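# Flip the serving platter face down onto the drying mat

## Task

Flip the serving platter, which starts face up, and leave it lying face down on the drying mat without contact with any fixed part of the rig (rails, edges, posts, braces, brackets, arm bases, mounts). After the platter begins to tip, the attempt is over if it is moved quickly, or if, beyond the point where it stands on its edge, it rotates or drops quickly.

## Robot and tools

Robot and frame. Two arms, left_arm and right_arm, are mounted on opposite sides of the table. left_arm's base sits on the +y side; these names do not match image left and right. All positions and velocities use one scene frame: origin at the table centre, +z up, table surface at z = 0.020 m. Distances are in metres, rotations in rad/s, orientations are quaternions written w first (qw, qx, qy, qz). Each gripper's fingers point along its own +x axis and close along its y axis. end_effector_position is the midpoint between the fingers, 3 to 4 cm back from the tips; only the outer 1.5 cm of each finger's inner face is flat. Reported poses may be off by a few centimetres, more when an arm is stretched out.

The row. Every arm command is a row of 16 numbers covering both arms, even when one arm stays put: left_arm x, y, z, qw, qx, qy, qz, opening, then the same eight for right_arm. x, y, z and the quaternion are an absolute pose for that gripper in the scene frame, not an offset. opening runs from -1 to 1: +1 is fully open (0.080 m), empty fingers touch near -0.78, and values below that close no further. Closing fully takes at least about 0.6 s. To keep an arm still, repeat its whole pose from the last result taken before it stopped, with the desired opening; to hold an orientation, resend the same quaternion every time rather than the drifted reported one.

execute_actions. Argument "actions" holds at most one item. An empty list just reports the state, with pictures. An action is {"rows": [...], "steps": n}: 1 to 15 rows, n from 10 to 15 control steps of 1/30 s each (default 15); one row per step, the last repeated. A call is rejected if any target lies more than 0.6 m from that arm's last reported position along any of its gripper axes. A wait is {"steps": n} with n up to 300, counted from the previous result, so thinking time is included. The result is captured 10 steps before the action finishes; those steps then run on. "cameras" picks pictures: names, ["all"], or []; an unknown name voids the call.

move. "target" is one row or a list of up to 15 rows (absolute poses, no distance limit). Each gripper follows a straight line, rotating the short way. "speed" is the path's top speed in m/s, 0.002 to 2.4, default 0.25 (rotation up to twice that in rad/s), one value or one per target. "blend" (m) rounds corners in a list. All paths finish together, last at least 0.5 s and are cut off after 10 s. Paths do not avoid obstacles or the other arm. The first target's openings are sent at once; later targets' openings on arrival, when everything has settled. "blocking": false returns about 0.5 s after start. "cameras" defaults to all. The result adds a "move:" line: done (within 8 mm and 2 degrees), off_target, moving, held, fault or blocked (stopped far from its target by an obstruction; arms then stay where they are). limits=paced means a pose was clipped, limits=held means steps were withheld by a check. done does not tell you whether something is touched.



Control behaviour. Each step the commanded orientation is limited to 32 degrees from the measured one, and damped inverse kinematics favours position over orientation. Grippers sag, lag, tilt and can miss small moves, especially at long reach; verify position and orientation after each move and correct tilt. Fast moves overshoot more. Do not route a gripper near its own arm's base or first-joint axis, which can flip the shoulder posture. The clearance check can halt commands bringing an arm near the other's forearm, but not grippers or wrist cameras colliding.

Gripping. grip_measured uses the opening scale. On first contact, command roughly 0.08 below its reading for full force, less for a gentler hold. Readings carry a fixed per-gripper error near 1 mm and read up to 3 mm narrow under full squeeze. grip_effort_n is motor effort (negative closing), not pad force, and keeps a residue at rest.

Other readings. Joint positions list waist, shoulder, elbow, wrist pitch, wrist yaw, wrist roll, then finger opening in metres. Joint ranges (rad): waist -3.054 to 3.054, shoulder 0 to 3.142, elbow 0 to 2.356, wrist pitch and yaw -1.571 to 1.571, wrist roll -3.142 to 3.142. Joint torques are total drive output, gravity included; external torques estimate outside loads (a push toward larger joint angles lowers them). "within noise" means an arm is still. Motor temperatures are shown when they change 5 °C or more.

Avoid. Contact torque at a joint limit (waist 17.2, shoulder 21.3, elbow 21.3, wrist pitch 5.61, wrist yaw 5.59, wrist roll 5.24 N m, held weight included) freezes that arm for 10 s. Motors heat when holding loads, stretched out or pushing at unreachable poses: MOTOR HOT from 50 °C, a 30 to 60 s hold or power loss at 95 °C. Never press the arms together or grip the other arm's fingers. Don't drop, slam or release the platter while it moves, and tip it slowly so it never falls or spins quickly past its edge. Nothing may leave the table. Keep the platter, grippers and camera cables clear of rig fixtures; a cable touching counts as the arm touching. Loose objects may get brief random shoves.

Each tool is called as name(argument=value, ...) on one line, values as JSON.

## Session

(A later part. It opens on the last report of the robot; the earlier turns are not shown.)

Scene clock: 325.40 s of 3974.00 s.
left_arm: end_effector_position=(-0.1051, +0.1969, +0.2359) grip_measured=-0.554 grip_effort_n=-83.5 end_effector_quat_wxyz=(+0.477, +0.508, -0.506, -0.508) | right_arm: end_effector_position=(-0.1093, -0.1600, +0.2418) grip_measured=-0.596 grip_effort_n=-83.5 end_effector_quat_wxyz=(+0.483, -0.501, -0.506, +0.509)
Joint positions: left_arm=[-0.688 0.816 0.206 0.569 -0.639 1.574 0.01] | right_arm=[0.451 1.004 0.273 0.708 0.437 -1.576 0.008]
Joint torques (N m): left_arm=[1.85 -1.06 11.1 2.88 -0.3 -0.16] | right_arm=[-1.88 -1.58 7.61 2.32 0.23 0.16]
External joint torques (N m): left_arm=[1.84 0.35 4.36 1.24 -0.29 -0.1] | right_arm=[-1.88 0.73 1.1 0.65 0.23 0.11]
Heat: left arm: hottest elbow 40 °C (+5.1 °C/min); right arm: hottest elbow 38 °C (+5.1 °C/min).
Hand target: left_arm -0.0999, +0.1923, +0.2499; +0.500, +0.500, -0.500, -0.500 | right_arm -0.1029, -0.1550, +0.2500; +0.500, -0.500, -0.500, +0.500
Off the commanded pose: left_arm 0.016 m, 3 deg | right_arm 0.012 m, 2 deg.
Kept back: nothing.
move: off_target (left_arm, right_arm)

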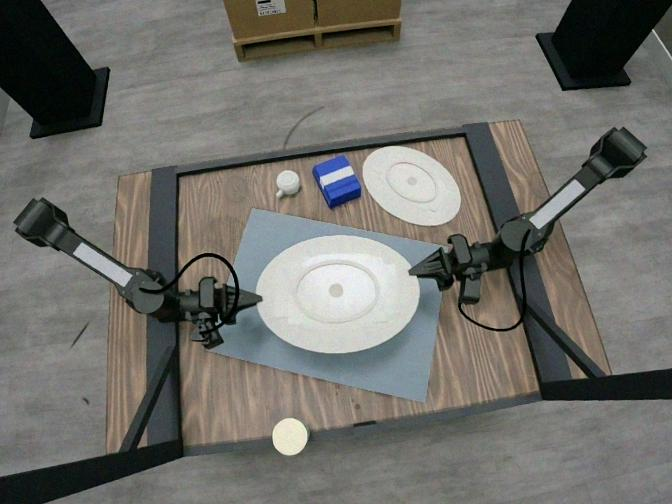

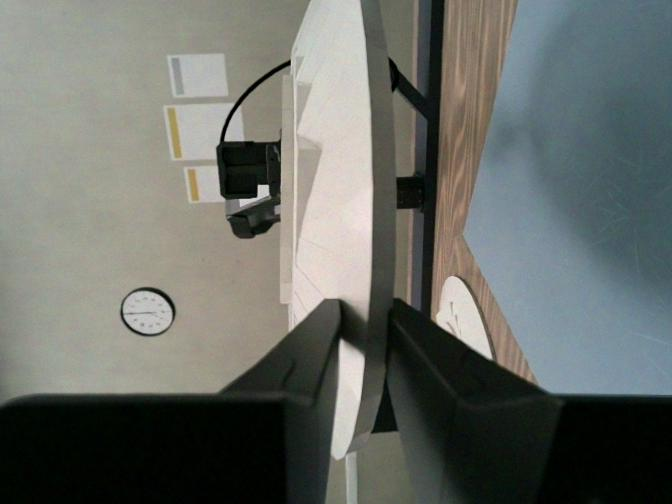

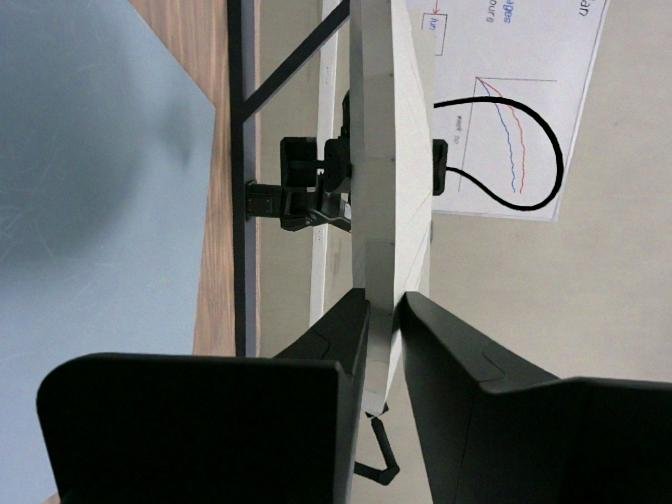

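move(target=[[-0.10,0.1905,0.18,-0.4540,-0.5421,0.4540,0.5421,-0.98,-0.103,-0.154,0.177,0.4540,-0.5421,-0.4540,0.5421,-0.98],[-0.10,0.189,0.148,-0.4056,-0.5792,0.4056,0.5792,-0.98,-0.103,-0.1525,0.144,0.4056,-0.5792,-0.4056,0.5792,-0.98]], speed=0.05)

Scene clock: 329.50 s of 3974.00 s.
left_arm: end_effector_position=(-0.0954, +0.1985, +0.1323) grip_measured=-0.626 grip_effort_n=-83.5 end_effector_quat_wxyz=(+0.387, +0.595, -0.402, -0.579) | right_arm: end_effector_position=(-0.1019, -0.1555, +0.1416) grip_measured=-0.764 grip_effort_n=-83.5 end_effector_quat_wxyz=(+0.403, -0.582, -0.406, +0.577)
Joint positions: left_arm=[-0.626 1.024 0.153 0.408 -0.564 1.343 0.007] | right_arm=[0.405 1.237 0.24 0.614 0.397 -1.424 0.001]
Joint torques (N m): left_arm=[0.52 -1.8 11.34 2.45 0 -0.09] | right_arm=[-0.37 -3.07 5.97 1.33 -0.1 0.2]
External joint torques (N m): left_arm=[0.52 0.24 5.26 0.83 0.13 -0.05] | right_arm=[-0.36 0.12 0.24 -0.35 -0.18 0.15]
Heat: left arm: hottest elbow 40 °C (+5.0 °C/min); right arm: hottest elbow 38 °C (+5.0 °C/min).
Hand target: left_arm -0.0996, +0.1900, +0.1483; +0.406, +0.579, -0.406, -0.579 | right_arm -0.1030, -0.1525, +0.1440; -0.406, +0.579, +0.406, -0.579
Off the commanded pose: left_arm 0.019 m, 3 deg | right_arm 0.004 m, 0 deg.
Kept back: nothing.
move: off_target (left_arm)

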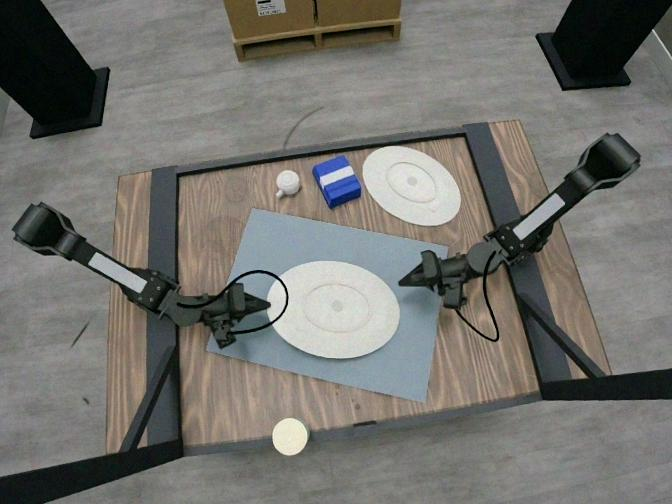

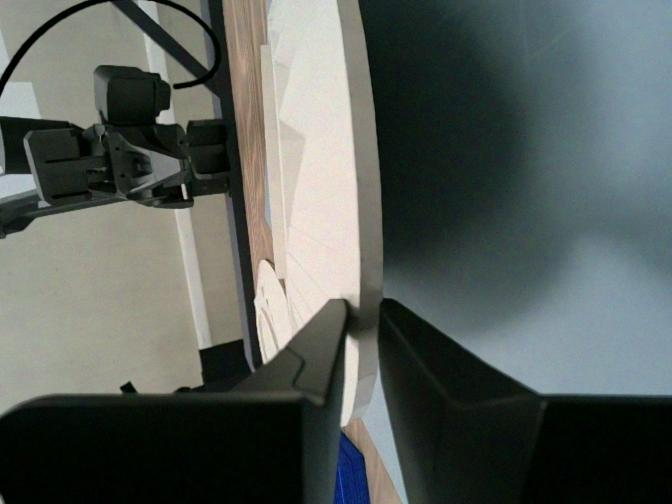

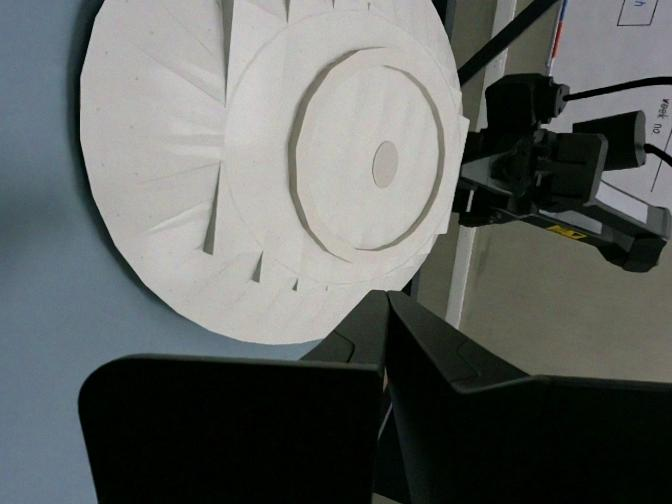

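move(target=[[-0.098,0.193,0.112,-0.3536,-0.6124,0.3536,0.6124,-0.98,-0.103,-0.20,0.16,0.4056,-0.5792,-0.4056,0.5792,-0.9],[-0.098,0.194,0.086,-0.2988,-0.6409,0.2988,0.6409,-0.98,-0.103,-0.21,0.17,0.4056,-0.5792,-0.4056,0.5792,-0.9]], speed=0.04)

Scene clock: 334.67 s of 3974.00 s.
left_arm: end_effector_position=(-0.0969, +0.1963, +0.0846) grip_measured=-0.768 grip_effort_n=-83.5 end_effector_quat_wxyz=(+0.297, +0.643, -0.300, -0.639) | right_arm: end_effector_position=(-0.1023, -0.2106, +0.1652) grip_measured=-0.764 grip_effort_n=-83.5 end_effector_quat_wxyz=(+0.400, -0.584, -0.405, +0.580)
Joint positions: left_arm=[-0.541 1.211 0.278 0.162 -0.394 1.222 0] | right_arm=[0.575 0.773 0.207 0.139 0.549 -1.348 0.001]
Joint torques (N m): left_arm=[0.22 -2.17 7.75 1.3 0 -0.14] | right_arm=[0.14 -2.56 6.85 1.24 0.34 0.17]
External joint torques (N m): left_arm=[0.22 0.81 2.03 -0.15 0.14 -0.1] | right_arm=[0.13 -1.27 -0.07 -0.4 0.22 0.12]
Heat: left arm: hottest elbow 40 °C (+5.0 °C/min); right arm: hottest elbow 38 °C (+5.0 °C/min).
Hand target: left_arm -0.0980, +0.1940, +0.0861; +0.299, +0.641, -0.299, -0.641 | right_arm -0.1029, -0.2100, +0.1700; -0.406, +0.579, +0.406, -0.579
Off the commanded pose: left_arm 0.003 m, 0 deg | right_arm 0.005 m, 1 deg.
Kept back: nothing.
move: done

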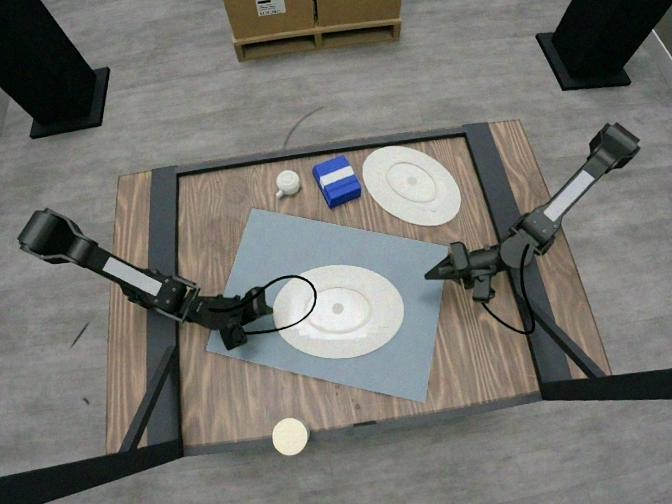

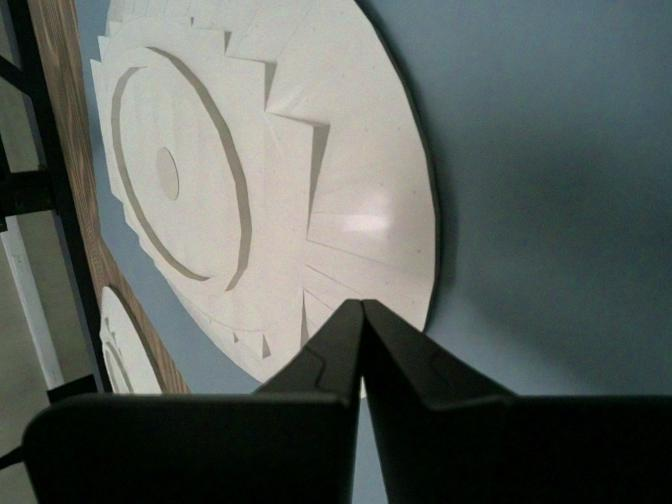

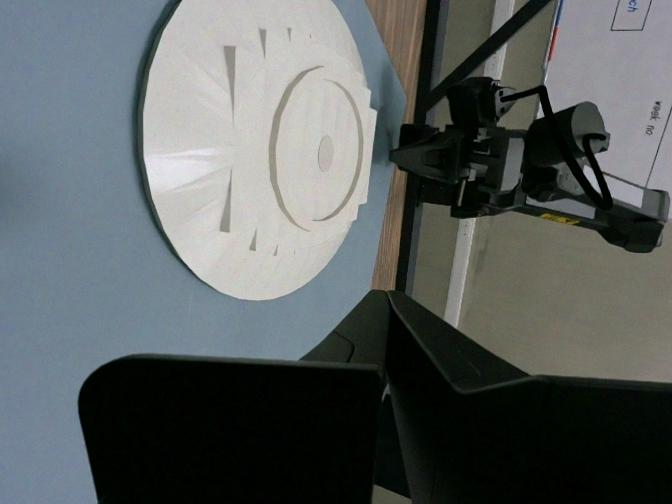

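move(target=[-0.098,0.25,0.19,-0.2988,-0.6409,0.2988,0.6409,-0.9,-0.103,-0.24,0.22,0.4056,-0.5792,-0.4056,0.5792,-0.9], speed=0.15)

Scene clock: 336.23 s of 3974.00 s.
left_arm: end_effector_position=(-0.0975, +0.2508, +0.1847) grip_measured=-0.768 grip_effort_n=-83.5 end_effector_quat_wxyz=(+0.292, +0.645, -0.297, -0.641) | right_arm: end_effector_position=(-0.1027, -0.2401, +0.2130) grip_measured=-0.764 grip_effort_n=-83.5 end_effector_quat_wxyz=(+0.398, -0.586, -0.405, +0.579)
Joint positions: left_arm=[-0.756 0.772 0.562 -0.655 -0.537 1.042 0] | right_arm=[0.73 0.565 0.38 -0.294 0.689 -1.267 0.001]
Joint torques (N m): left_arm=[-0.24 -1.92 9.18 1.16 -0.51 -0.12] | right_arm=[-0.04 -1.2 7.53 1.2 0.32 0.21]
External joint torques (N m): left_arm=[-0.24 -0.71 2.4 -0.17 -0.28 -0.08] | right_arm=[-0.03 -0.73 0.48 -0.36 0.15 0.16]
Heat: left arm: hottest elbow 40 °C (+5.1 °C/min); right arm: hottest elbow 38 °C (+5.1 °C/min).
Hand target: left_arm -0.0979, +0.2500, +0.1899; +0.299, +0.641, -0.299, -0.641 | right_arm -0.1029, -0.2400, +0.2200; -0.406, +0.579, +0.406, -0.579
Off the commanded pose: left_arm 0.005 m, 1 deg | right_arm 0.007 m, 1 deg.
Kept back: nothing.
move: done

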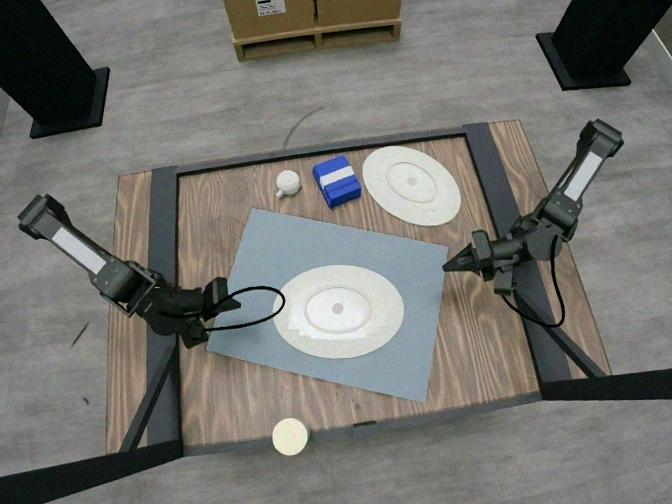

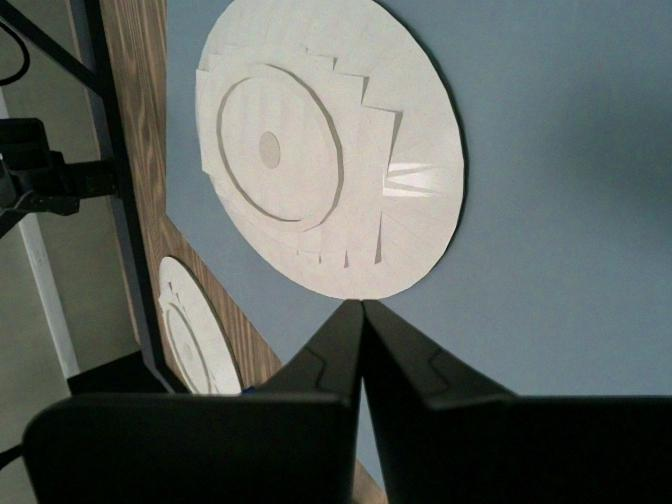

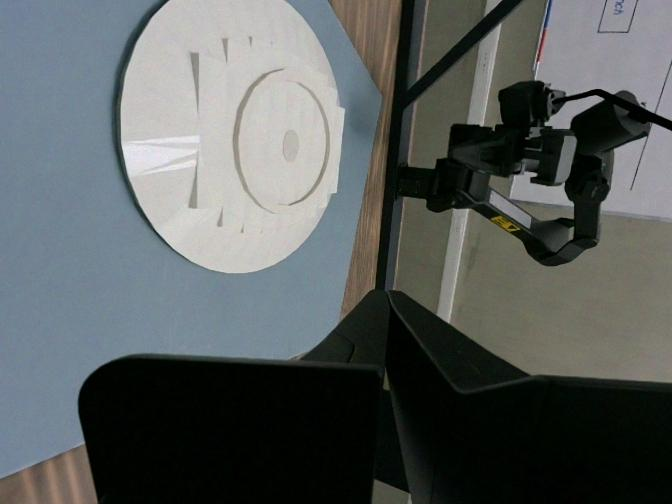

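finished_scene(scene=1)

The scene is finished: the task was done.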